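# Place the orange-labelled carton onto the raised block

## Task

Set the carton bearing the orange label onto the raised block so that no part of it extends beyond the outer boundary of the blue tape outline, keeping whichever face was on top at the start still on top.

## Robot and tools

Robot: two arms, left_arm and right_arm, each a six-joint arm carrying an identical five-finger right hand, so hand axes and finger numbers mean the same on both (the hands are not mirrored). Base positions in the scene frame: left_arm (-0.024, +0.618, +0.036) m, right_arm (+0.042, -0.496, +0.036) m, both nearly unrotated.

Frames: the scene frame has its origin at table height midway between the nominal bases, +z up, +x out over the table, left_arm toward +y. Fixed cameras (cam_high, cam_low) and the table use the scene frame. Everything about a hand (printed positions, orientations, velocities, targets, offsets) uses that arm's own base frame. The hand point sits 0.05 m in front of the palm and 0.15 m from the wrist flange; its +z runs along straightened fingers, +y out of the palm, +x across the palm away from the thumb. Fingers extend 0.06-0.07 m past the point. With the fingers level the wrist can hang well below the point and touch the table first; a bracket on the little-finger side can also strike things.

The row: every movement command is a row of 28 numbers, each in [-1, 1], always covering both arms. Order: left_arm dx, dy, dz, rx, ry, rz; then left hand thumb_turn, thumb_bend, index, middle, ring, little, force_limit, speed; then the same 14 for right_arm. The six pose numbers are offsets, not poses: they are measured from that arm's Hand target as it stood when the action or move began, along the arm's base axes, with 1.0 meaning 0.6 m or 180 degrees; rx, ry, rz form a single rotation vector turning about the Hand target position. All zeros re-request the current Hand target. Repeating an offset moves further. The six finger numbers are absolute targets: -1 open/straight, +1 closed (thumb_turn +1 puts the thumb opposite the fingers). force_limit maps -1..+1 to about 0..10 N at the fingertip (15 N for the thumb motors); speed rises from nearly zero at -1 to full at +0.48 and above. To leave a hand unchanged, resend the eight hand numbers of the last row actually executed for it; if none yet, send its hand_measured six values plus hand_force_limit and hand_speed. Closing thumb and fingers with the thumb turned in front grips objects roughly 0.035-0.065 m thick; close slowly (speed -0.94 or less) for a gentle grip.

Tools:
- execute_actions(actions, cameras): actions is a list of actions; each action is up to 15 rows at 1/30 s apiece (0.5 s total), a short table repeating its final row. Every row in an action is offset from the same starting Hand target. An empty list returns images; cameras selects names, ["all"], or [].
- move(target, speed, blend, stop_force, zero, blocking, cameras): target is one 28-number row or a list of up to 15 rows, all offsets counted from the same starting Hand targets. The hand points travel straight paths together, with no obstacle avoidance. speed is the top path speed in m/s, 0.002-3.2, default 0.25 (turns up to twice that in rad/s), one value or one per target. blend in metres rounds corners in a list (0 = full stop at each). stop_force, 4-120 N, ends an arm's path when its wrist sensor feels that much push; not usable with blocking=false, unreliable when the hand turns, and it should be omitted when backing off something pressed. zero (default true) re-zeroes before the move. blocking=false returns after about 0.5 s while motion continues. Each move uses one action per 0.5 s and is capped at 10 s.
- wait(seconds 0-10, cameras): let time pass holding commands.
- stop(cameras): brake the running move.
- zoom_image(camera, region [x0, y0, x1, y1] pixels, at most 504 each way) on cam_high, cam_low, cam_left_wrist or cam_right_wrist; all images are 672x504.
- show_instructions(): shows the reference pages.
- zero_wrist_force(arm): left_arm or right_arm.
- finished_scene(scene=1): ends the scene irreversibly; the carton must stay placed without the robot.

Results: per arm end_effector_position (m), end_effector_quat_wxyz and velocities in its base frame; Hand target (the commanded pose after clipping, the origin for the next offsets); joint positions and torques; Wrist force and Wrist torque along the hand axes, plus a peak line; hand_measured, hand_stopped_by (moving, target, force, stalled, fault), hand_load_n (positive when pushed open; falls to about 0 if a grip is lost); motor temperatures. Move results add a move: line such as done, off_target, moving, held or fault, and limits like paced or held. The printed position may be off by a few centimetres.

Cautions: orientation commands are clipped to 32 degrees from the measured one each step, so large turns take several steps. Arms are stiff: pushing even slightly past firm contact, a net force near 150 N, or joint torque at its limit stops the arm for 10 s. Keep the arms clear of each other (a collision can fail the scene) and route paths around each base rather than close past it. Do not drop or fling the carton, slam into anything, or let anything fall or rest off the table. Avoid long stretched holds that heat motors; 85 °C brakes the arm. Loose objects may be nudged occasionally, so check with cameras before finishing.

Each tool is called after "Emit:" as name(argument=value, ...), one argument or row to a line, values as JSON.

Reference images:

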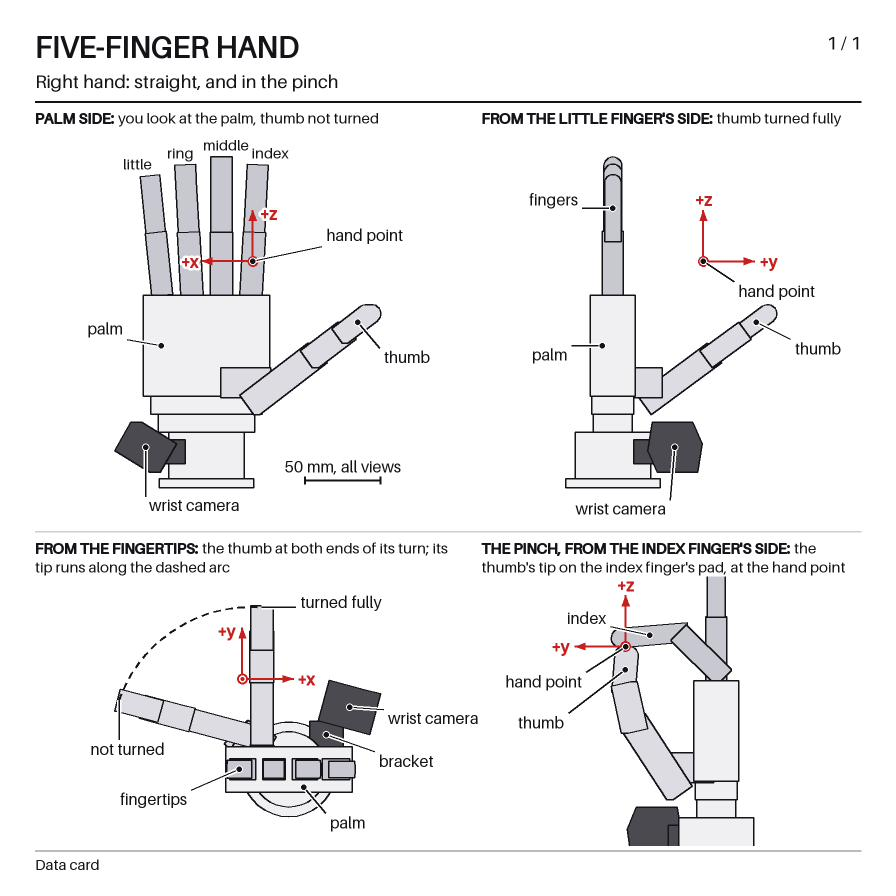

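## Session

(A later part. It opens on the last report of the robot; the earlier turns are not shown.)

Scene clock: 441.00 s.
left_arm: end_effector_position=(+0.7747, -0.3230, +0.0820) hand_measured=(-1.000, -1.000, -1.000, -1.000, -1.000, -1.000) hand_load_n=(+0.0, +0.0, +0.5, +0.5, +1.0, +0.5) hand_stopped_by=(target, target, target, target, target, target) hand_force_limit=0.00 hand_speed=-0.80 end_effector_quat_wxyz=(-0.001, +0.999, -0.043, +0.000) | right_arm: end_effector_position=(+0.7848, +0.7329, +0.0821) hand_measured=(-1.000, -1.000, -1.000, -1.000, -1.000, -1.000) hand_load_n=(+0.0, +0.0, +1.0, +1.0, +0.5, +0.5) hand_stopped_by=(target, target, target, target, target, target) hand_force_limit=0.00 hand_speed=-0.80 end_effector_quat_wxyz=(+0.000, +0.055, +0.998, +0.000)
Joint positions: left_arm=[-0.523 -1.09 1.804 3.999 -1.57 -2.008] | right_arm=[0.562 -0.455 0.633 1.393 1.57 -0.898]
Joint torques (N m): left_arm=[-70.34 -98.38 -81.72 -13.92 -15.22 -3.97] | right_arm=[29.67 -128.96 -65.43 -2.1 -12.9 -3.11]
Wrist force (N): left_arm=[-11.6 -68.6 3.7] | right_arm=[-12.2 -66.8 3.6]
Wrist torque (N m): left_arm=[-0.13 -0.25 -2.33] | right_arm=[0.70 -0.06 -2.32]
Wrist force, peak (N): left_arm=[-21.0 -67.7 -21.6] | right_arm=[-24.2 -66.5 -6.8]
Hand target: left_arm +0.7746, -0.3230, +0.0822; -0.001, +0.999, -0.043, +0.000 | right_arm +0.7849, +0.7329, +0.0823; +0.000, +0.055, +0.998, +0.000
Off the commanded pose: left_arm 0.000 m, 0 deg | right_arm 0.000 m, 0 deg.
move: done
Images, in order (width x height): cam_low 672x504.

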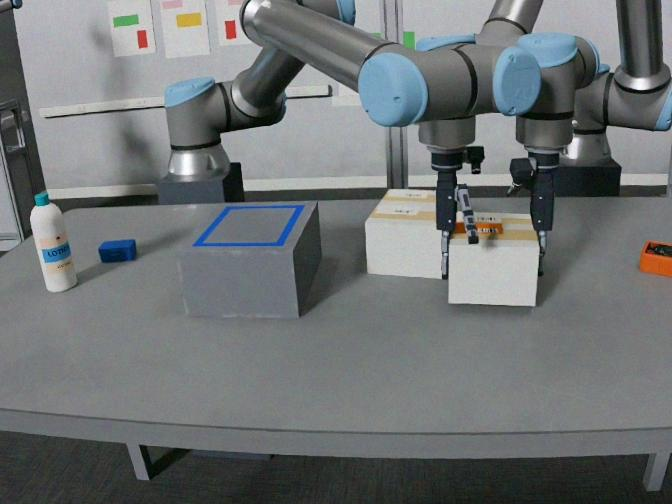

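Emit:
move(
  target=[0,0.0012,0.217,0,0,0,-1,-1,-1,-1,-1,-1,0,-0.8,0,-0.0012,0.217,0,0,0,-1,-1,-1,-1,-1,-1,0,-0.8],
  speed=0.12,
  cameras=["cam_low","cam_high"],
)

Scene clock: 461.87 s.
left_arm: end_effector_position=(+0.7746, -0.3223, +0.2122) hand_measured=(-1.000, -1.000, -1.000, -1.000, -1.000, -1.000) hand_load_n=(+0.0, +0.0, +0.5, +0.0, +0.5, +0.0) hand_stopped_by=(target, target, target, target, target, target) hand_force_limit=0.00 hand_speed=-0.80 end_effector_quat_wxyz=(-0.001, +0.999, -0.043, +0.000) | right_arm: end_effector_position=(+0.7849, +0.7322, +0.2125) hand_measured=(-1.000, -1.000, -1.000, -1.000, -1.000, -1.000) hand_load_n=(+0.0, +0.0, +0.5, +0.5, +0.5, +0.0) hand_stopped_by=(target, target, target, target, target, target) hand_force_limit=0.00 hand_speed=-0.80 end_effector_quat_wxyz=(+0.000, +0.055, +0.998, +0.000)
Joint positions: left_arm=[-0.522 -1.214 1.716 4.211 -1.57 -2.007] | right_arm=[0.561 -0.489 0.47 1.59 1.57 -0.899]
Joint torques (N m): left_arm=[-11.99 -85.99 -74.56 -9.36 -6.4 3.28] | right_arm=[10.13 -96.18 -57.67 2.51 -6.48 -3.02]
Wrist force (N): left_arm=[-10.5 -36.5 2.4] | right_arm=[-11.8 -35.9 3.3]
Wrist torque (N m): left_arm=[-0.12 -0.25 -1.43] | right_arm=[0.46 0.04 -0.97]
Wrist force, peak (N): left_arm=[-11.0 -69.0 3.3] | right_arm=[-12.0 -66.6 3.4]
Hand target: left_arm +0.7746, -0.3222, +0.2124; -0.001, +0.999, -0.043, +0.000 | right_arm +0.7849, +0.7321, +0.2125; +0.000, +0.055, +0.998, +0.000
Off the commanded pose: left_arm 0.000 m, 0 deg | right_arm 0.000 m, 0 deg.
move: done
Images, in order (width x height): cam_high 672x504, cam_low 672x504.

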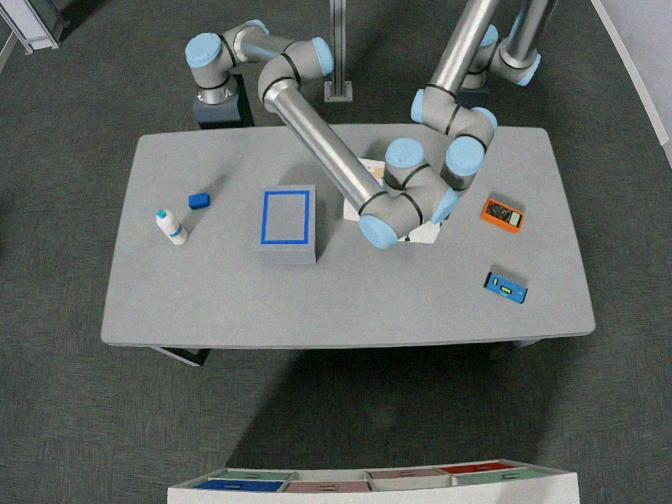

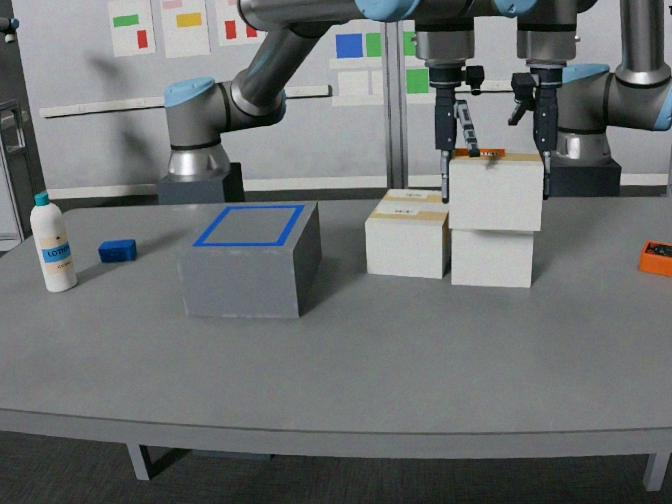

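Emit:
move(
  target=[-0.0220,-0.1293,0,0,0,0.0861,-1,-1,-1,-1,-1,-1,0,-0.8,-0.0113,-0.0957,0,0,0,0.0861,-1,-1,-1,-1,-1,-1,0,-0.8],
  speed=0.12,
  cameras=[],
)

Scene clock: 470.97 s.
left_arm: end_effector_position=(+0.7615, -0.3998, +0.2124) hand_measured=(-1.000, -1.000, -1.000, -1.000, -1.000, -1.000) hand_load_n=(+0.0, +0.0, +0.5, +0.5, +0.0, +0.0) hand_stopped_by=(target, target, target, target, target, target) hand_force_limit=0.00 hand_speed=-0.80 end_effector_quat_wxyz=(+0.000, +0.996, +0.092, +0.000) | right_arm: end_effector_position=(+0.7781, +0.6748, +0.2125) hand_measured=(-1.000, -1.000, -1.000, -1.000, -1.000, -1.000) hand_load_n=(+0.0, +0.0, +1.0, +0.5, +0.0, +0.0) hand_stopped_by=(target, target, target, target, target, target) hand_force_limit=0.00 hand_speed=-0.80 end_effector_quat_wxyz=(+0.000, -0.080, +0.997, +0.000)
Joint positions: left_arm=[-0.612 -1.218 1.722 4.209 -1.571 -2.367] | right_arm=[0.498 -0.596 0.675 1.492 1.57 -1.232]
Joint torques (N m): left_arm=[-24.43 -84.02 -46.12 -10.21 -0.36 -4.21] | right_arm=[5.05 -116.94 -35.41 2.99 -10.62 -3.14]
Wrist force (N): left_arm=[-11.5 -25.0 2.2] | right_arm=[-12.3 -24.9 3.6]
Wrist torque (N m): left_arm=[-0.09 -0.10 -0.83] | right_arm=[0.29 0.11 -0.53]
Wrist force, peak (N): left_arm=[-14.7 -37.7 2.1] | right_arm=[-15.9 -36.8 3.8]
Hand target: left_arm +0.7614, -0.3998, +0.2124; +0.000, +0.996, +0.092, +0.000 | right_arm +0.7781, +0.6747, +0.2125; +0.000, -0.080, +0.997, +0.000
Off the commanded pose: left_arm 0.000 m, 0 deg | right_arm 0.000 m, 0 deg.
move: done
No camera images: "cameras" was empty.

Emit:
move(
  target=[-0.0172,-0.1308,0,0,0,0.0861,-1,-1,-1,-1,-1,-1,0,-0.8,-0.0162,-0.0942,0,0,0,0.0861,-1,-1,-1,-1,-1,-1,0,-0.8],
  speed=0.14,
  cameras=[],
)

Scene clock: 477.40 s.
left_arm: end_effector_position=(+0.7511, -0.4782, +0.2123) hand_measured=(-1.000, -1.000, -1.000, -1.000, -1.000, -1.000) hand_load_n=(+0.0, +0.0, +0.5, +0.0, +0.0, +0.0) hand_stopped_by=(target, target, target, target, target, target) hand_force_limit=0.00 hand_speed=-0.80 end_effector_quat_wxyz=(+0.000, +0.974, +0.226, +0.000) | right_arm: end_effector_position=(+0.7684, +0.6182, +0.2125) hand_measured=(-1.000, -1.000, -1.000, -1.000, -1.000, -1.000) hand_load_n=(+0.0, +0.0, +1.5, +0.5, +0.0, +0.0) hand_stopped_by=(target, target, target, target, target, target) hand_force_limit=0.00 hand_speed=-0.80 end_effector_quat_wxyz=(+0.000, -0.213, +0.977, +0.000)
Joint positions: left_arm=[-0.704 -1.207 1.706 4.214 -1.571 -2.73] | right_arm=[0.438 -0.668 0.81 1.429 1.57 -1.563]
Joint torques (N m): left_arm=[-19.36 -65.77 -81.03 -12.05 2.41 -4.49] | right_arm=[11.7 -116.98 -28.95 5.77 -11.59 -3.98]
Wrist force (N): left_arm=[-14.3 -31.6 2.4] | right_arm=[-15.2 -31.5 3.4]
Wrist torque (N m): left_arm=[-0.13 -0.17 -1.00] | right_arm=[0.32 0.05 -0.69]
Wrist force, peak (N): left_arm=[-15.3 -34.6 2.5] | right_arm=[-16.2 -34.2 3.6]
Hand target: left_arm +0.7511, -0.4783, +0.2124; +0.000, +0.974, +0.226, +0.000 | right_arm +0.7684, +0.6182, +0.2125; +0.000, -0.213, +0.977, +0.000
Off the commanded pose: left_arm 0.000 m, 0 deg | right_arm 0.000 m, 0 deg.
move: done
No camera images: "cameras" was empty.

Emit:
move(
  target=[
    [-0.0122,-0.1307,0,0,0,0.0861,-1,-1,-1,-1,-1,-1,0,-0.8,-0.0212,-0.0942,0,0,0,0.0861,-1,-1,-1,-1,-1,-1,0,-0.8],
    [-0.0195,-0.2597,0,0,0,0.1722,-1,-1,-1,-1,-1,-1,0,-0.8,-0.0472,-0.1898,0,0,0,0.1722,-1,-1,-1,-1,-1,-1,0,-0.8],
  ],
  speed=0.14,
  blend=[0.004,0],
  cameras=["cam_high","cam_low"],
)

Scene clock: 486.07 s.
left_arm: end_effector_position=(+0.7394, -0.6341, +0.2123) hand_measured=(-1.000, -1.000, -1.000, -1.000, -1.000, -1.000) hand_load_n=(+0.0, +0.0, +1.0, +0.5, +0.5, +0.0) hand_stopped_by=(target, target, target, target, target, target) hand_force_limit=0.00 hand_speed=-0.80 end_effector_quat_wxyz=(+0.000, +0.878, +0.478, -0.001) | right_arm: end_effector_position=(+0.7401, +0.5043, +0.2125) hand_measured=(-1.000, -1.000, -1.000, -1.000, -1.000, -1.000) hand_load_n=(+0.0, +0.0, +2.0, +1.5, +0.0, +0.0) hand_stopped_by=(target, target, target, target, target, target) hand_force_limit=0.00 hand_speed=-0.80 end_effector_quat_wxyz=(+0.000, -0.467, +0.884, +0.000)
Joint positions: left_arm=[-0.876 -1.128 1.59 4.251 -1.572 -3.443] | right_arm=[0.326 -0.775 1.005 1.342 1.571 -2.216]
Joint torques (N m): left_arm=[21.86 -71 -94.07 -18.88 15.94 -4.95] | right_arm=[29.53 -110.7 -4.32 19.86 -14.3 -4.03]
Wrist force (N): left_arm=[-28.6 -72.6 2.4] | right_arm=[-29.4 -71.5 4.7]
Wrist torque (N m): left_arm=[-0.19 -0.19 -2.31] | right_arm=[0.75 -0.07 -1.83]
Wrist force, peak (N): left_arm=[-28.6 -72.6 2.4] | right_arm=[-29.4 -71.5 4.7]
Hand target: left_arm +0.7394, -0.6341, +0.2124; +0.000, +0.878, +0.478, -0.001 | right_arm +0.7401, +0.5043, +0.2125; +0.000, -0.467, +0.884, +0.000
Off the commanded pose: left_arm 0.000 m, 0 deg | right_arm 0.000 m, 0 deg.
move: done
Images, in order (width x height): cam_high 672x504, cam_low 672x504.

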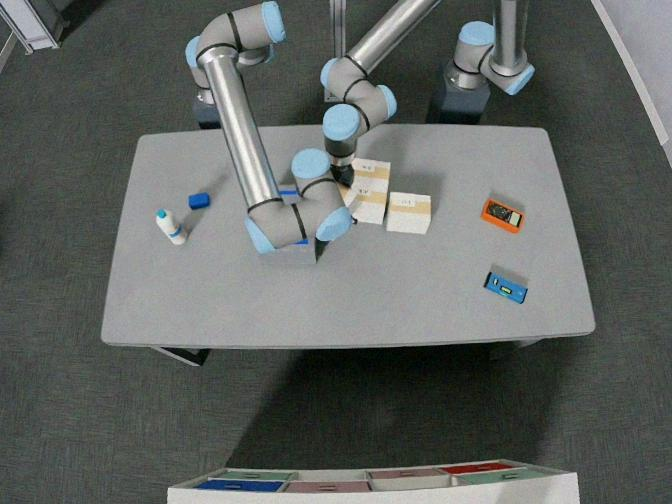

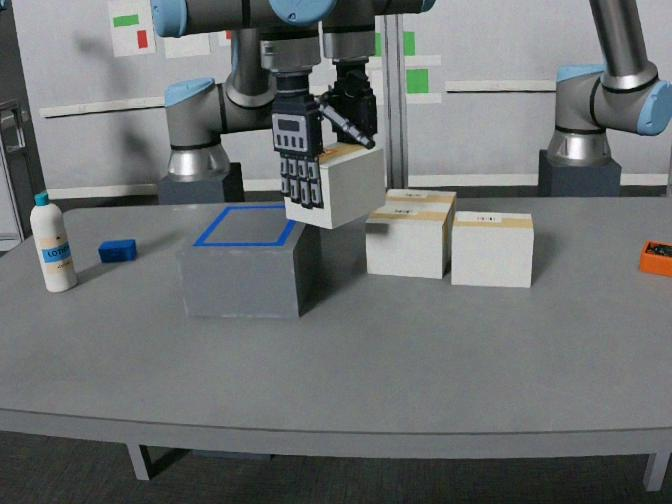

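Emit:
move(
  target=[
    [-0.0017,0.0003,0,0,0,0,-1,-1,-1,-1,-1,-1,0,-0.8,0.0017,-0.0003,0,0,0,0,-1,-1,-1,-1,-1,-1,0,-0.8],
    [-0.0055,-0.1263,0,0,0,0.0861,-1,-1,-1,-1,-1,-1,0,-0.8,-0.0278,-0.0983,0,0,0,0.0861,-1,-1,-1,-1,-1,-1,0,-0.8],
  ],
  speed=[0.02,0.14],
  blend=[0.0005,0],
  cameras=[],
)

Scene clock: 496.00 s.
left_arm: end_effector_position=(+0.7361, -0.7098, +0.2123) hand_measured=(-1.000, -1.000, -1.000, -1.000, -1.000, -1.000) hand_load_n=(+0.0, +0.0, +0.5, +0.0, +0.0, +0.0) hand_stopped_by=(target, target, target, target, target, target) hand_force_limit=0.00 hand_speed=-0.80 end_effector_quat_wxyz=(+0.000, +0.806, +0.592, -0.001) | right_arm: end_effector_position=(+0.7234, +0.4454, +0.2125) hand_measured=(-1.000, -1.000, -1.000, -1.000, -1.000, -1.000) hand_load_n=(+0.0, +0.0, +1.0, +0.0, +0.0, +0.0) hand_stopped_by=(target, target, target, target, target, target) hand_force_limit=0.00 hand_speed=-0.80 end_effector_quat_wxyz=(+0.000, -0.582, +0.814, +0.000)
Joint positions: left_arm=[-0.95 -1.061 1.487 4.287 -1.572 -3.787] | right_arm=[0.273 -0.822 1.087 1.306 1.571 -2.539]
Joint torques (N m): left_arm=[4.68 -79.15 -67.77 -5.26 7.83 -4.26] | right_arm=[-14.85 -105.78 -22.57 8.4 -4.52 -2.97]
Wrist force (N): left_arm=[-10.3 -20.4 2.4] | right_arm=[-11.2 -20.9 3.6]
Wrist torque (N m): left_arm=[-0.13 -0.08 -0.65] | right_arm=[0.17 0.13 -0.40]
Wrist force, peak (N): left_arm=[-28.9 -74.1 2.0] | right_arm=[-30.2 -73.0 4.5]
Hand target: left_arm +0.7361, -0.7099, +0.2124; +0.000, +0.806, +0.592, -0.001 | right_arm +0.7234, +0.4453, +0.2125; +0.000, -0.582, +0.813, +0.000
Off the commanded pose: left_arm 0.000 m, 0 deg | right_arm 0.000 m, 0 deg.
move: done
No camera images: "cameras" was empty.

Emit:
move(
  target=[-0.0003,-0.1227,0,0,0,0.0861,-1,-1,-1,-1,-1,-1,0,-0.8,-0.0333,-0.1018,0,0,0,0.0861,-1,-1,-1,-1,-1,-1,0,-0.8],
  speed=0.14,
  cameras=["all"],
)

Scene clock: 508.83 s.
left_arm: end_effector_position=(+0.7359, -0.7835, +0.2124) hand_measured=(-1.000, -1.000, -1.000, -1.000, -1.000, -1.000) hand_load_n=(-0.5, +0.0, +0.5, +0.5, +0.0, +0.0) hand_stopped_by=(target, target, target, target, target, target) hand_force_limit=0.00 hand_speed=-0.80 end_effector_quat_wxyz=(+0.000, +0.719, +0.695, -0.001) | right_arm: end_effector_position=(+0.7035, +0.3843, +0.2125) hand_measured=(-1.000, -1.000, -1.000, -1.000, -1.000, -1.000) hand_load_n=(+0.0, +0.0, +1.5, +0.5, +0.0, +0.0) hand_stopped_by=(target, target, target, target, target, target) hand_force_limit=0.00 hand_speed=-0.80 end_effector_quat_wxyz=(+0.000, +0.686, -0.728, +0.000)
Joint positions: left_arm=[-1.01 -0.975 1.349 4.339 -1.572 -4.118] | right_arm=[0.221 -0.872 1.174 1.269 1.571 -2.861]
Joint torques (N m): left_arm=[24.94 -85.96 -66.44 -3.8 12.55 -4.35] | right_arm=[-22.33 -105.18 -15.58 11.96 -2.22 -4.14]
Wrist force (N): left_arm=[-15.8 -33.7 2.0] | right_arm=[-16.7 -33.4 3.4]
Wrist torque (N m): left_arm=[-0.13 -0.07 -1.06] | right_arm=[0.36 0.12 -0.74]
Wrist force, peak (N): left_arm=[-15.8 -33.7 2.0] | right_arm=[-16.7 -33.4 3.4]
Hand target: left_arm +0.7359, -0.7835, +0.2124; +0.000, +0.719, +0.695, -0.001 | right_arm +0.7034, +0.3843, +0.2125; +0.000, +0.686, -0.728, +0.000
Off the commanded pose: left_arm 0.000 m, 0 deg | right_arm 0.000 m, 0 deg.
move: done

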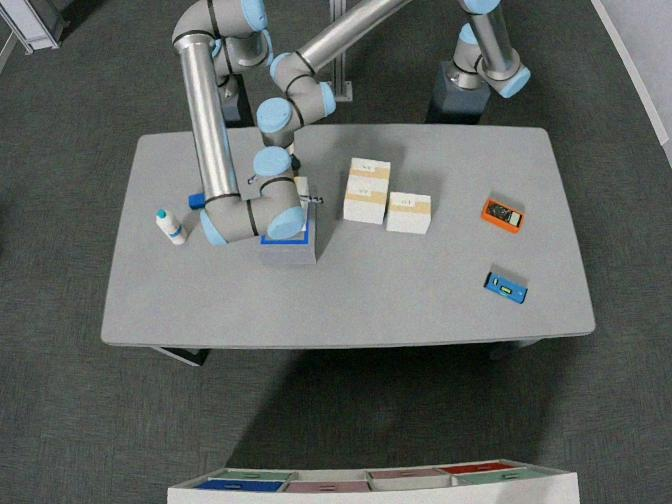

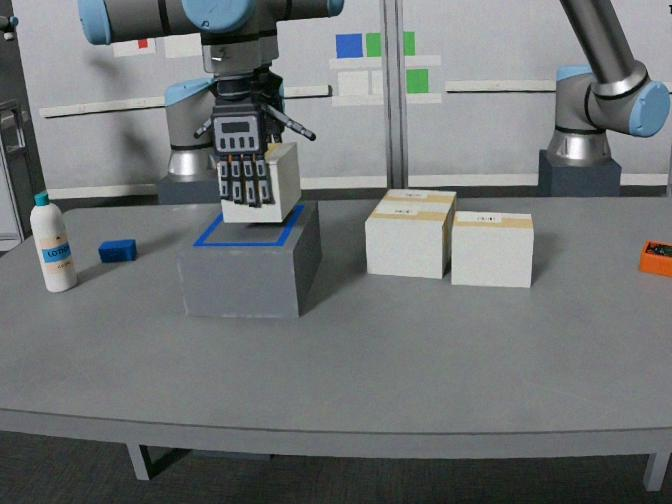

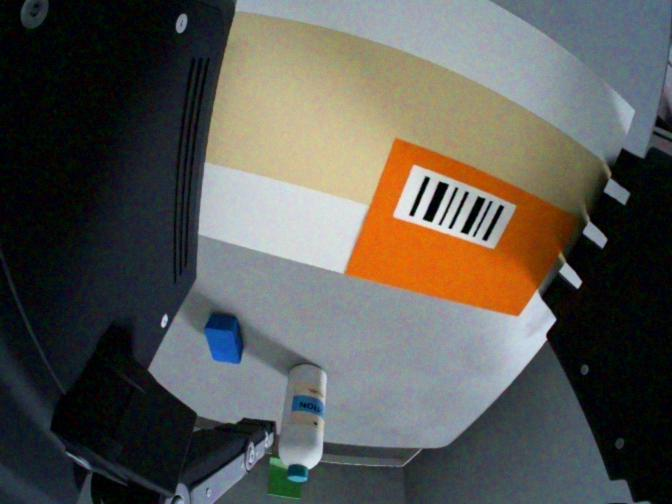

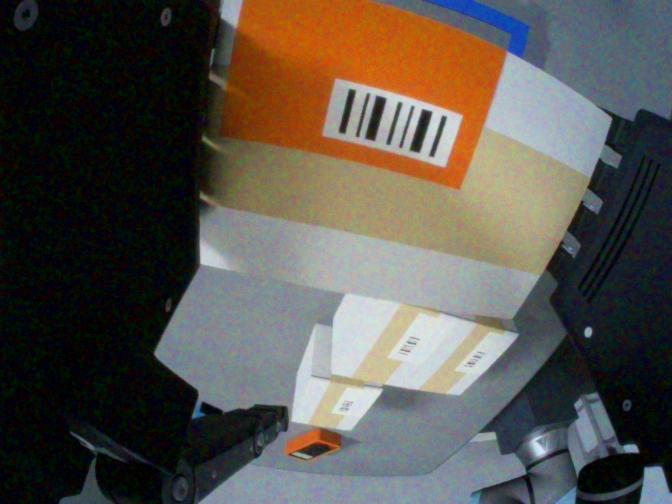

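Emit:
zoom_image(
  camera="cam_low",
  region=[170, 100, 350, 330],
)

Emit:
zoom_image(
  camera="cam_high",
  region=[230, 130, 350, 280],
)

Scaled by 2.191.

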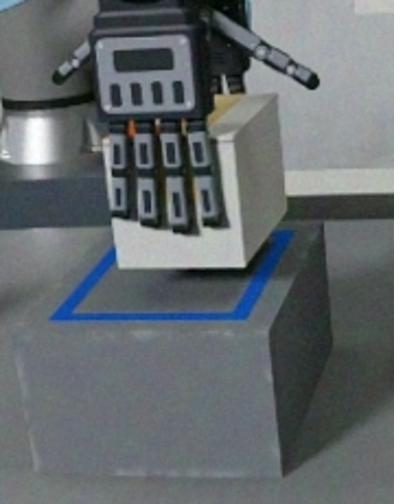

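Scaled by 3.360.

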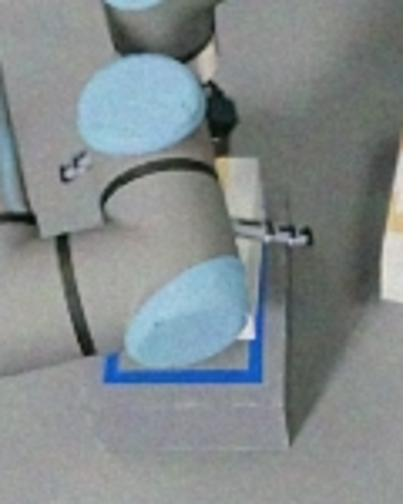

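Emit:
move(
  target=[-0.0328,-0.0487,-0.0333,0,0,0,-1,-1,-1,-1,-1,-1,0,-0.8,-0.034,-0.0478,-0.0333,0,0,0,-1,-1,-1,-1,-1,-1,0,-0.8],
  speed=0.08,
  cameras=["cam_high","cam_low"],
)

Emit:
zoom_image(
  camera="cam_low",
  region=[170, 100, 350, 330],
)

Emit:
zoom_image(
  camera="cam_high",
  region=[230, 130, 350, 280],
)

Scene clock: 536.43 s.
left_arm: end_effector_position=(+0.7163, -0.8127, +0.1924) hand_measured=(-1.000, -1.000, -1.000, -1.000, -1.000, -1.000) hand_load_n=(+0.0, +0.0, +1.0, +0.5, +0.0, +0.0) hand_stopped_by=(target, target, target, target, target, target) hand_force_limit=0.00 hand_speed=-0.80 end_effector_quat_wxyz=(+0.000, +0.719, +0.695, -0.001) | right_arm: end_effector_position=(+0.6831, +0.3556, +0.1926) hand_measured=(-1.000, -1.000, -1.000, -1.000, -1.000, -1.000) hand_load_n=(+0.0, +0.0, +1.5, +0.5, +0.0, +0.0) hand_stopped_by=(target, target, target, target, target, target) hand_force_limit=0.00 hand_speed=-0.80 end_effector_quat_wxyz=(+0.000, +0.686, -0.728, +0.000)
Joint positions: left_arm=[-1.042 -0.949 1.342 4.319 -1.572 -4.15] | right_arm=[0.192 -0.911 1.278 1.204 1.571 -2.891]
Joint torques (N m): left_arm=[25.57 -87.08 -65.49 -7.27 10.93 -4.55] | right_arm=[-21.63 -100.76 -11.28 12.41 -1.45 -3.82]
Wrist force (N): left_arm=[-16.3 -33.9 2.0] | right_arm=[-16.6 -34.0 3.6]
Wrist torque (N m): left_arm=[-0.10 -0.07 -1.07] | right_arm=[0.35 0.04 -0.72]
Wrist force, peak (N): left_arm=[-16.6 -34.8 2.0] | right_arm=[-17.8 -35.5 2.9]
Hand target: left_arm +0.7163, -0.8127, +0.1924; +0.000, +0.719, +0.695, -0.001 | right_arm +0.6830, +0.3556, +0.1926; +0.000, +0.686, -0.728, +0.000
Off the commanded pose: left_arm 0.000 m, 0 deg | right_arm 0.000 m, 0 deg.
move: done
Images, in order (width x height): cam_high 672x504, cam_low 672x504.

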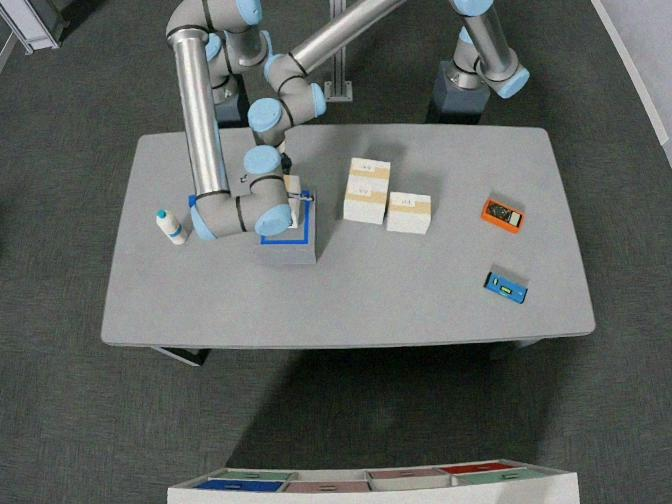

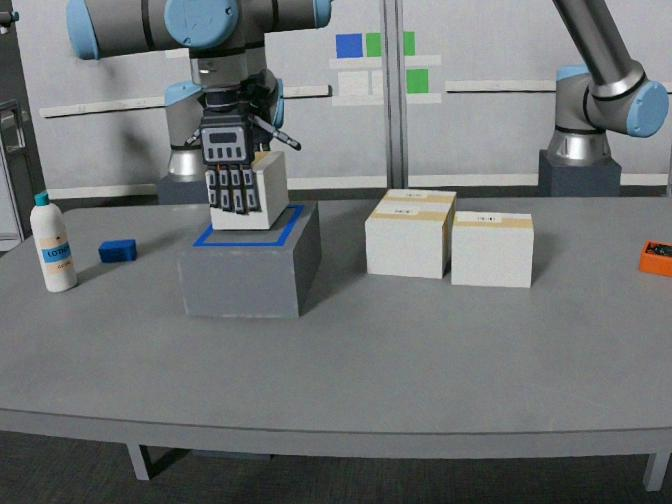

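Scaled by 2.191.

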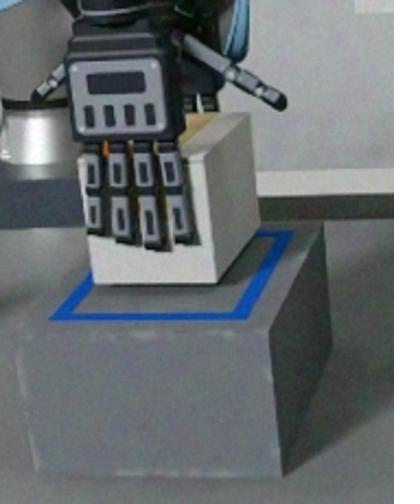

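Scaled by 3.360.

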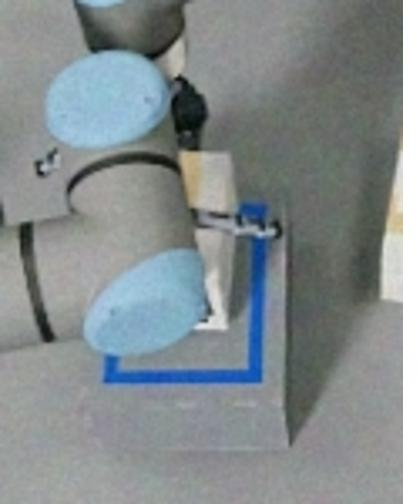

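Emit:
move(
  target=[0,0,-0.075,0,0,0,-1,-1,-1,-1,-1,-1,0,-0.8,0,0,-0.075,0,0,0,-1,-1,-1,-1,-1,-1,0,-0.8],
  speed=0.025,
  stop_force=7,
  cameras=["cam_high","cam_low"],
)

Emit:
zoom_image(
  camera="cam_low",
  region=[170, 100, 350, 330],
)

Scene clock: 544.50 s.
left_arm: end_effector_position=(+0.7163, -0.8127, +0.1849) hand_measured=(-1.000, -1.000, -1.000, -1.000, -1.000, -1.000) hand_load_n=(+0.0, +0.0, +0.5, +0.5, +0.0, +0.0) hand_stopped_by=(target, target, target, target, target, target) hand_force_limit=0.00 hand_speed=-0.80 end_effector_quat_wxyz=(+0.000, +0.719, +0.695, -0.001) | right_arm: end_effector_position=(+0.6830, +0.3556, +0.1845) hand_measured=(-1.000, -1.000, -1.000, -1.000, -1.000, -1.000) hand_load_n=(+0.0, -0.5, +1.0, +0.0, +0.0, +0.0) hand_stopped_by=(target, target, target, target, target, target) hand_force_limit=0.00 hand_speed=-0.80 end_effector_quat_wxyz=(+0.000, +0.686, -0.728, +0.000)
Joint positions: left_arm=[-1.042 -0.944 1.348 4.308 -1.572 -4.15] | right_arm=[0.192 -0.906 1.285 1.192 1.571 -2.891]
Joint torques (N m): left_arm=[26.91 -109.49 -64.24 -5.88 8.94 -3.17] | right_arm=[-21.49 -97.3 -32.09 13.89 5.07 -3.63]
Wrist force (N): left_arm=[-13.9 -30.1 2.5] | right_arm=[-15.1 -29.9 3.3]
Wrist torque (N m): left_arm=[-0.10 -0.23 -0.93] | right_arm=[0.32 0.07 -0.64]
Wrist force, peak (N): left_arm=[-16.2 -35.8 1.7] | right_arm=[-20.7 -36.4 -16.6]
Hand target: left_arm +0.7163, -0.8127, +0.1849; +0.000, +0.719, +0.695, -0.001 (not the last commanded pose) | right_arm +0.6830, +0.3556, +0.1845; +0.000, +0.686, -0.728, +0.000 (not the last commanded pose)
Off the commanded pose: left_arm 0.037 m, 0 deg | right_arm 0.037 m, 0 deg.
move: contact (left_arm, right_arm)
Images, in order (width x height): cam_high 672x504, cam_low 672x504.

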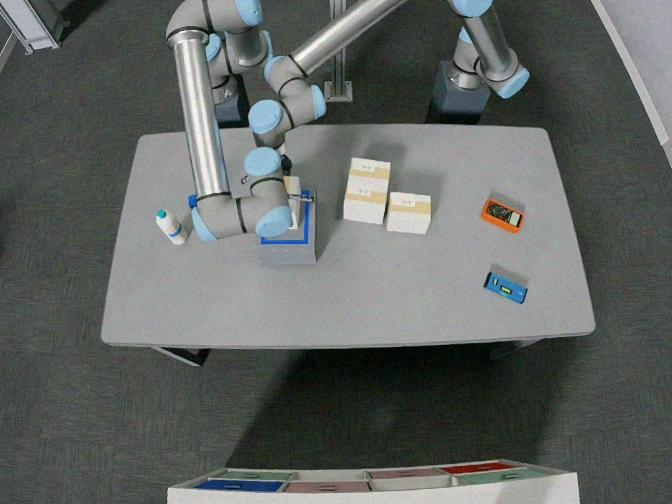

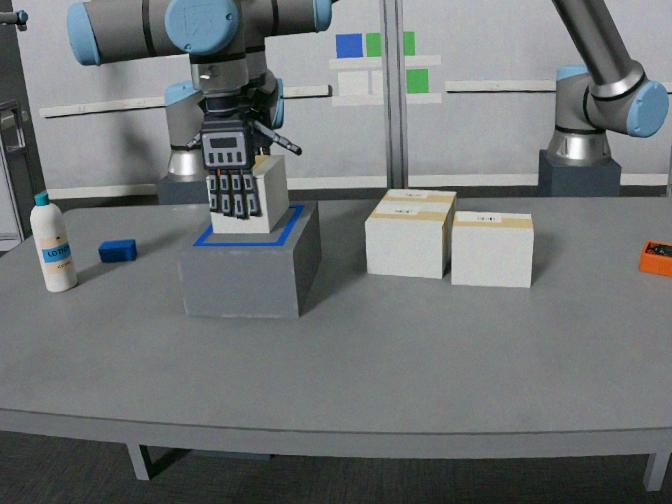

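Scaled by 2.191.

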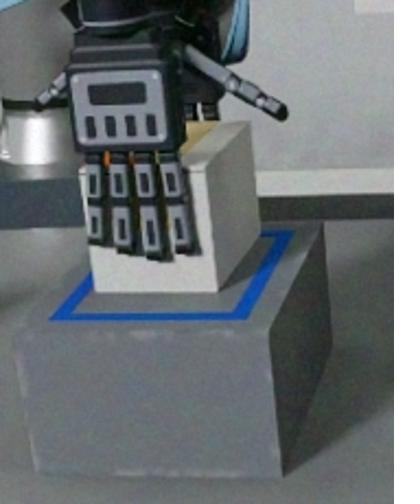

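Emit:
move(
  target=[
    [0,0,0.01,0,0,0,-1,-1,-1,-1,-1,-1,0,-0.8,0,0,0.01,0,0,0,-1,-1,-1,-1,-1,-1,0,-0.8],
    [0.0248,0.0153,0.01,0,0,0,-1,-1,-1,-1,-1,-1,0,-0.8,0.0252,0.0147,0.01,0,0,0,-1,-1,-1,-1,-1,-1,0,-0.8],
  ],
  speed=0.05,
  blend=[0.001,0],
  cameras=[],
)

Emit:
move(
  target=[0,0,-0.05,0,0,0,-1,-1,-1,-1,-1,-1,0,-0.8,0,0,-0.05,0,0,0,-1,-1,-1,-1,-1,-1,0,-0.8],
  speed=0.015,
  stop_force=7,
  cameras=["cam_high","cam_low"],
)

Emit:
zoom_image(
  camera="cam_low",
  region=[170, 100, 350, 330],
)

Emit:
zoom_image(
  camera="cam_high",
  region=[230, 130, 350, 280],
)

Scene clock: 554.70 s.
left_arm: end_effector_position=(+0.7311, -0.8036, +0.1909) hand_measured=(-1.000, -1.000, -1.000, -1.000, -1.000, -1.000) hand_load_n=(+0.5, +0.0, +0.5, +0.5, +0.0, +0.0) hand_stopped_by=(target, target, target, target, target, target) hand_force_limit=0.00 hand_speed=-0.80 end_effector_quat_wxyz=(+0.000, +0.719, +0.695, -0.001) | right_arm: end_effector_position=(+0.6981, +0.3643, +0.1905) hand_measured=(-1.000, -1.000, -1.000, -1.000, -1.000, -1.000) hand_load_n=(+0.0, +0.0, +1.5, +0.5, +0.0, +0.0) hand_stopped_by=(target, target, target, target, target, target) hand_force_limit=0.00 hand_speed=-0.80 end_effector_quat_wxyz=(+0.000, +0.686, -0.728, +0.000)
Joint positions: left_arm=[-1.025 -0.943 1.336 4.32 -1.572 -4.133] | right_arm=[0.199 -0.881 1.231 1.221 1.571 -2.884]
Joint torques (N m): left_arm=[50.15 -88.3 -64.73 -3.47 9.09 3.17] | right_arm=[22.79 -73.35 -33.65 14.28 1.38 0.87]
Wrist force (N): left_arm=[-14.0 -29.3 2.0] | right_arm=[-14.4 -29.1 3.1]
Wrist torque (N m): left_arm=[-0.09 -0.08 -1.11] | right_arm=[0.35 0.06 -0.86]
Wrist force, peak (N): left_arm=[-14.5 -30.7 2.6] | right_arm=[-15.7 -30.7 3.0]
Hand target: left_arm +0.7312, -0.8036, +0.1909; +0.000, +0.719, +0.695, -0.001 | right_arm +0.6982, +0.3644, +0.1905; +0.000, +0.686, -0.728, +0.000
Off the commanded pose: left_arm 0.000 m, 0 deg | right_arm 0.000 m, 0 deg.
move: done
No camera images: "cameras" was empty.

Scene clock: 556.60 s.
left_arm: end_effector_position=(+0.7312, -0.8036, +0.1846) hand_measured=(-1.000, -1.000, -1.000, -1.000, -1.000, -1.000) hand_load_n=(+0.0, +0.0, +0.5, +0.0, +0.0, +0.0) hand_stopped_by=(target, target, target, target, target, target) hand_force_limit=0.00 hand_speed=-0.80 end_effector_quat_wxyz=(+0.000, +0.719, +0.695, -0.001) | right_arm: end_effector_position=(+0.6982, +0.3644, +0.1841) hand_measured=(-1.000, -1.000, -1.000, -1.000, -1.000, -1.000) hand_load_n=(+0.0, +0.0, +1.0, +0.5, +0.0, +0.0) hand_stopped_by=(target, target, target, target, target, target) hand_force_limit=0.00 hand_speed=-0.80 end_effector_quat_wxyz=(+0.000, +0.686, -0.728, +0.000)
Joint positions: left_arm=[-1.024 -0.939 1.341 4.311 -1.572 -4.133] | right_arm=[0.199 -0.877 1.236 1.212 1.571 -2.884]
Joint torques (N m): left_arm=[37.96 -105.31 -60.37 -3.65 9.08 2.81] | right_arm=[10.19 -100.42 -33.36 14.58 1.17 0.26]
Wrist force (N): left_arm=[-15.0 -31.3 -3.2] | right_arm=[-14.9 -30.1 3.2]
Wrist torque (N m): left_arm=[0.19 -0.14 -1.19] | right_arm=[0.30 0.07 -0.91]
Wrist force, peak (N): left_arm=[-6.1 -32.2 -18.2] | right_arm=[-18.5 -33.3 -12.8]
Hand target: left_arm +0.7312, -0.8036, +0.1846; +0.000, +0.719, +0.695, -0.001 (not the last commanded pose) | right_arm +0.6982, +0.3644, +0.1841; +0.000, +0.686, -0.728, +0.000 (not the last commanded pose)
Off the commanded pose: left_arm 0.024 m, 0 deg | right_arm 0.024 m, 0 deg.
move: contact (left_arm, right_arm)
Images, in order (width x height): cam_high 672x504, cam_low 672x504.

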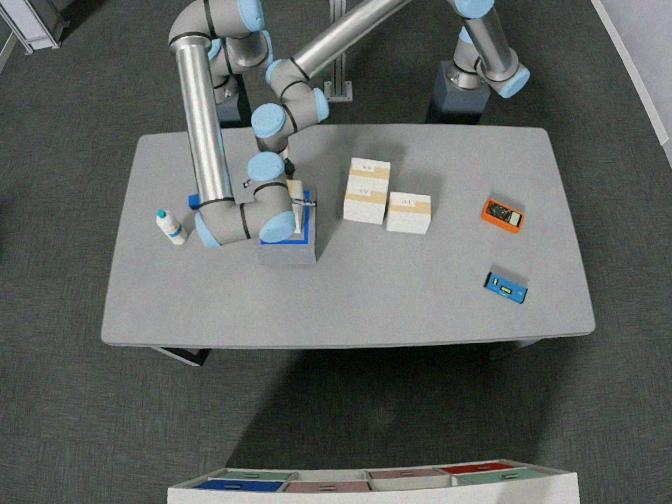

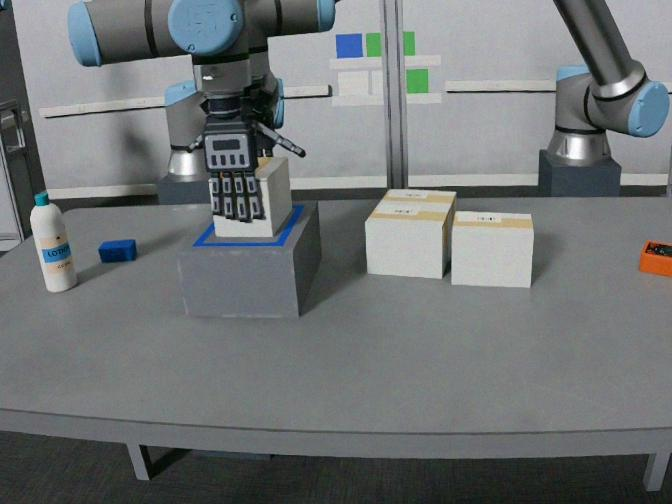

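Scaled by 2.191.

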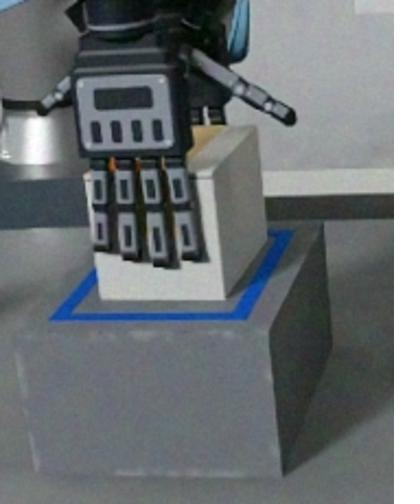

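Scaled by 3.360.

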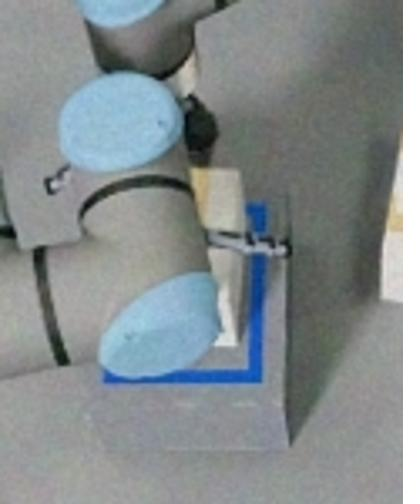

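Emit:
move(
  target=[
    [-0.0033,0.0001,0,0,0,0,-1,-1,-1,-1,-1,-1,0,-0.8,0.0033,-0.0002,0,0,0,0,-1,-1,-1,-1,-1,-1,0,-0.8],
    [-0.0583,0.002,0,0,0,0,-1,-1,-1,-1,-1,-1,0,-0.8,0.0583,-0.0034,0,0,0,0,-1,-1,-1,-1,-1,-1,0,-0.8],
  ],
  speed=[0.015,0.06],
  blend=[0.001,0],
  cameras=["cam_high","cam_low"],
)

Emit:
zoom_image(
  camera="cam_low",
  region=[170, 100, 350, 330],
)

Scene clock: 565.50 s.
left_arm: end_effector_position=(+0.6963, -0.8024, +0.1846) hand_measured=(-1.000, -1.000, -1.000, -1.000, -1.000, -1.000) hand_load_n=(+0.0, +0.0, +0.0, +0.0, +0.0, +0.0) hand_stopped_by=(target, target, target, target, target, target) hand_force_limit=0.00 hand_speed=-0.80 end_effector_quat_wxyz=(+0.000, +0.719, +0.695, -0.001) | right_arm: end_effector_position=(+0.7331, +0.3624, +0.1841) hand_measured=(-1.000, -1.000, -1.000, -1.000, -1.000, -1.000) hand_load_n=(+0.0, +0.0, +0.0, +0.0, +0.0, -0.5) hand_stopped_by=(target, target, target, target, target, target) hand_force_limit=0.00 hand_speed=-0.80 end_effector_quat_wxyz=(+0.000, +0.686, -0.728, +0.000)
Joint positions: left_arm=[-1.054 -0.976 1.402 4.286 -1.572 -4.162] | right_arm=[0.188 -0.824 1.143 1.252 1.571 -2.894]
Joint torques (N m): left_arm=[-15.88 -106.13 -31 -5.81 -0.06 -3.47] | right_arm=[-27.19 -73.44 -49.02 5.87 -2.12 -2.64]
Wrist force (N): left_arm=[-0.4 0.2 -0.6] | right_arm=[-1.1 -0.6 -0.4]
Wrist torque (N m): left_arm=[0.06 0.00 -0.07] | right_arm=[0.18 0.18 0.14]
Wrist force, peak (N): left_arm=[-15.5 -31.5 -3.1] | right_arm=[-15.1 -30.3 3.1]
Hand target: left_arm +0.6962, -0.8024, +0.1846; +0.000, +0.719, +0.695, -0.001 | right_arm +0.7331, +0.3624, +0.1841; +0.000, +0.686, -0.728, +0.000
Off the commanded pose: left_arm 0.000 m, 0 deg | right_arm 0.000 m, 0 deg.
move: done
Images, in order (width x height): cam_high 672x504, cam_low 672x504.

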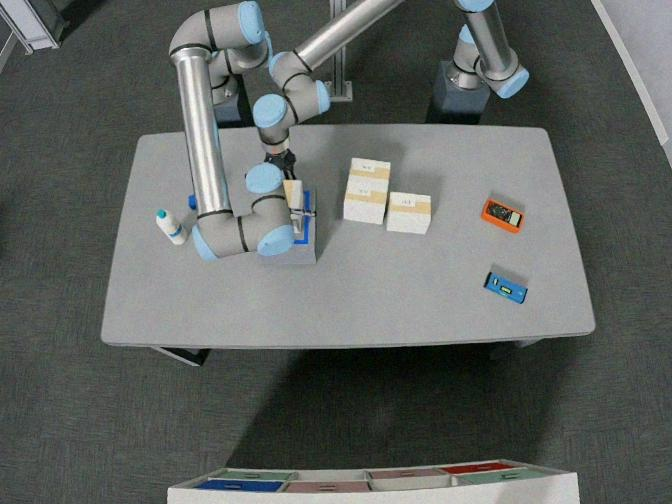

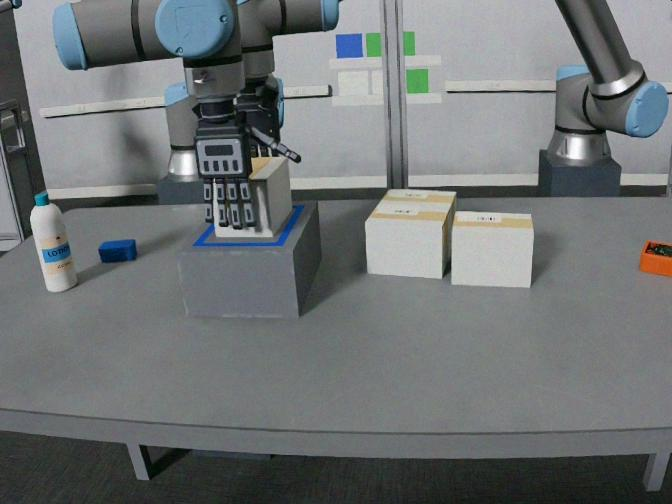

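Scaled by 2.191.

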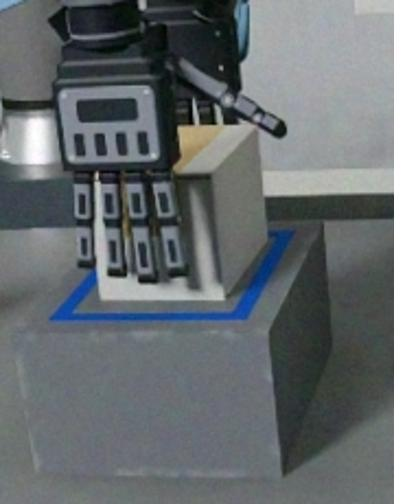

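Emit:
move(
  target=[
    [0,0,0.2,0,0,0,-1,-1,-1,-1,-1,-1,0,-0.8,0,0,0.2,0,0,0,-1,-1,-1,-1,-1,-1,0,-0.8],
    [0,0.2,0.25,0,0,0,-1,-1,-1,-1,-1,-1,0,-0.8,0,-0.25,0.25,0,0,0,-1,-1,-1,-1,-1,-1,0,-0.8],
  ],
  speed=0.25,
  blend=[0.02,0],
  cameras=["cam_high","cam_low"],
)

Emit:
zoom_image(
  camera="cam_low",
  region=[170, 100, 350, 330],
)

Emit:
zoom_image(
  camera="cam_high",
  region=[230, 130, 350, 280],
)

Scene clock: 572.33 s.
left_arm: end_effector_position=(+0.6962, -0.6825, +0.3346) hand_measured=(-1.000, -1.000, -1.000, -1.000, -1.000, -1.000) hand_load_n=(+0.0, +0.0, +0.0, -0.5, +0.0, +0.0) hand_stopped_by=(target, target, target, target, target, target) hand_force_limit=0.00 hand_speed=-0.80 end_effector_quat_wxyz=(+0.000, +0.719, +0.695, -0.001) | right_arm: end_effector_position=(+0.7331, +0.2126, +0.3340) hand_measured=(-1.000, -1.000, -1.000, -1.000, -1.000, -1.000) hand_load_n=(+0.0, +0.0, +0.0, +0.0, +0.0, +0.0) hand_stopped_by=(target, target, target, target, target, target) hand_force_limit=0.00 hand_speed=-0.80 end_effector_quat_wxyz=(+0.000, +0.686, -0.728, +0.000)
Joint positions: left_arm=[-0.987 -1.2 1.466 4.447 -1.572 -4.096] | right_arm=[0.005 -0.969 1.117 1.423 1.571 -3.077]
Joint torques (N m): left_arm=[16.6 -88.16 -33.83 -5.85 -1.96 3.48] | right_arm=[-24.72 -94.5 -33.16 6 -3.17 -2.15]
Wrist force (N): left_arm=[-0.6 0.0 0.1] | right_arm=[-0.5 -0.4 -0.6]
Wrist torque (N m): left_arm=[0.04 0.02 -0.25] | right_arm=[0.24 0.08 0.22]
Wrist force, peak (N): left_arm=[-1.8 0.2 -0.7] | right_arm=[-2.1 -0.2 -1.8]
Hand target: left_arm +0.6962, -0.6824, +0.3346; +0.000, +0.719, +0.695, -0.001 | right_arm +0.7331, +0.2124, +0.3341; +0.000, +0.686, -0.728, +0.000
Off the commanded pose: left_arm 0.000 m, 0 deg | right_arm 0.000 m, 0 deg.
move: done
Images, in order (width x height): cam_high 672x504, cam_low 672x504.

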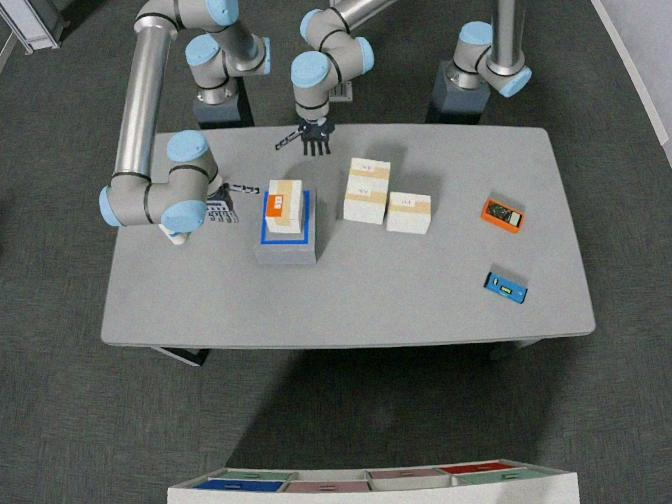

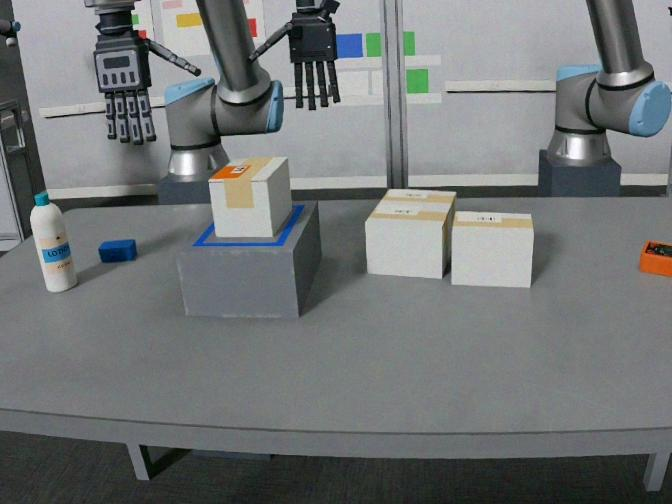

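Scaled by 2.191.

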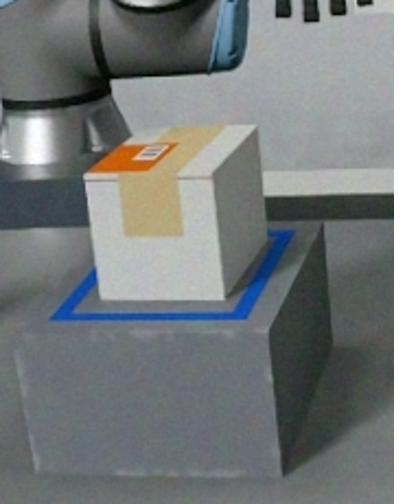

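Scaled by 3.360.

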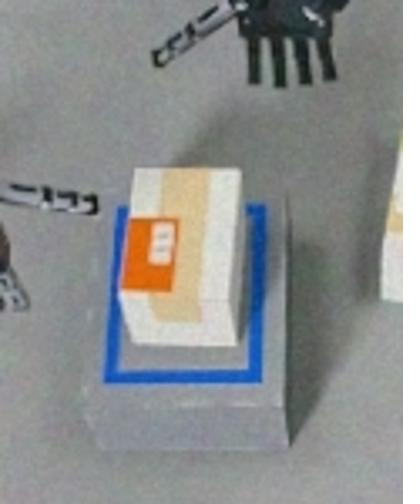

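Emit:
finished_scene(
)

The scene is finished: the task was done.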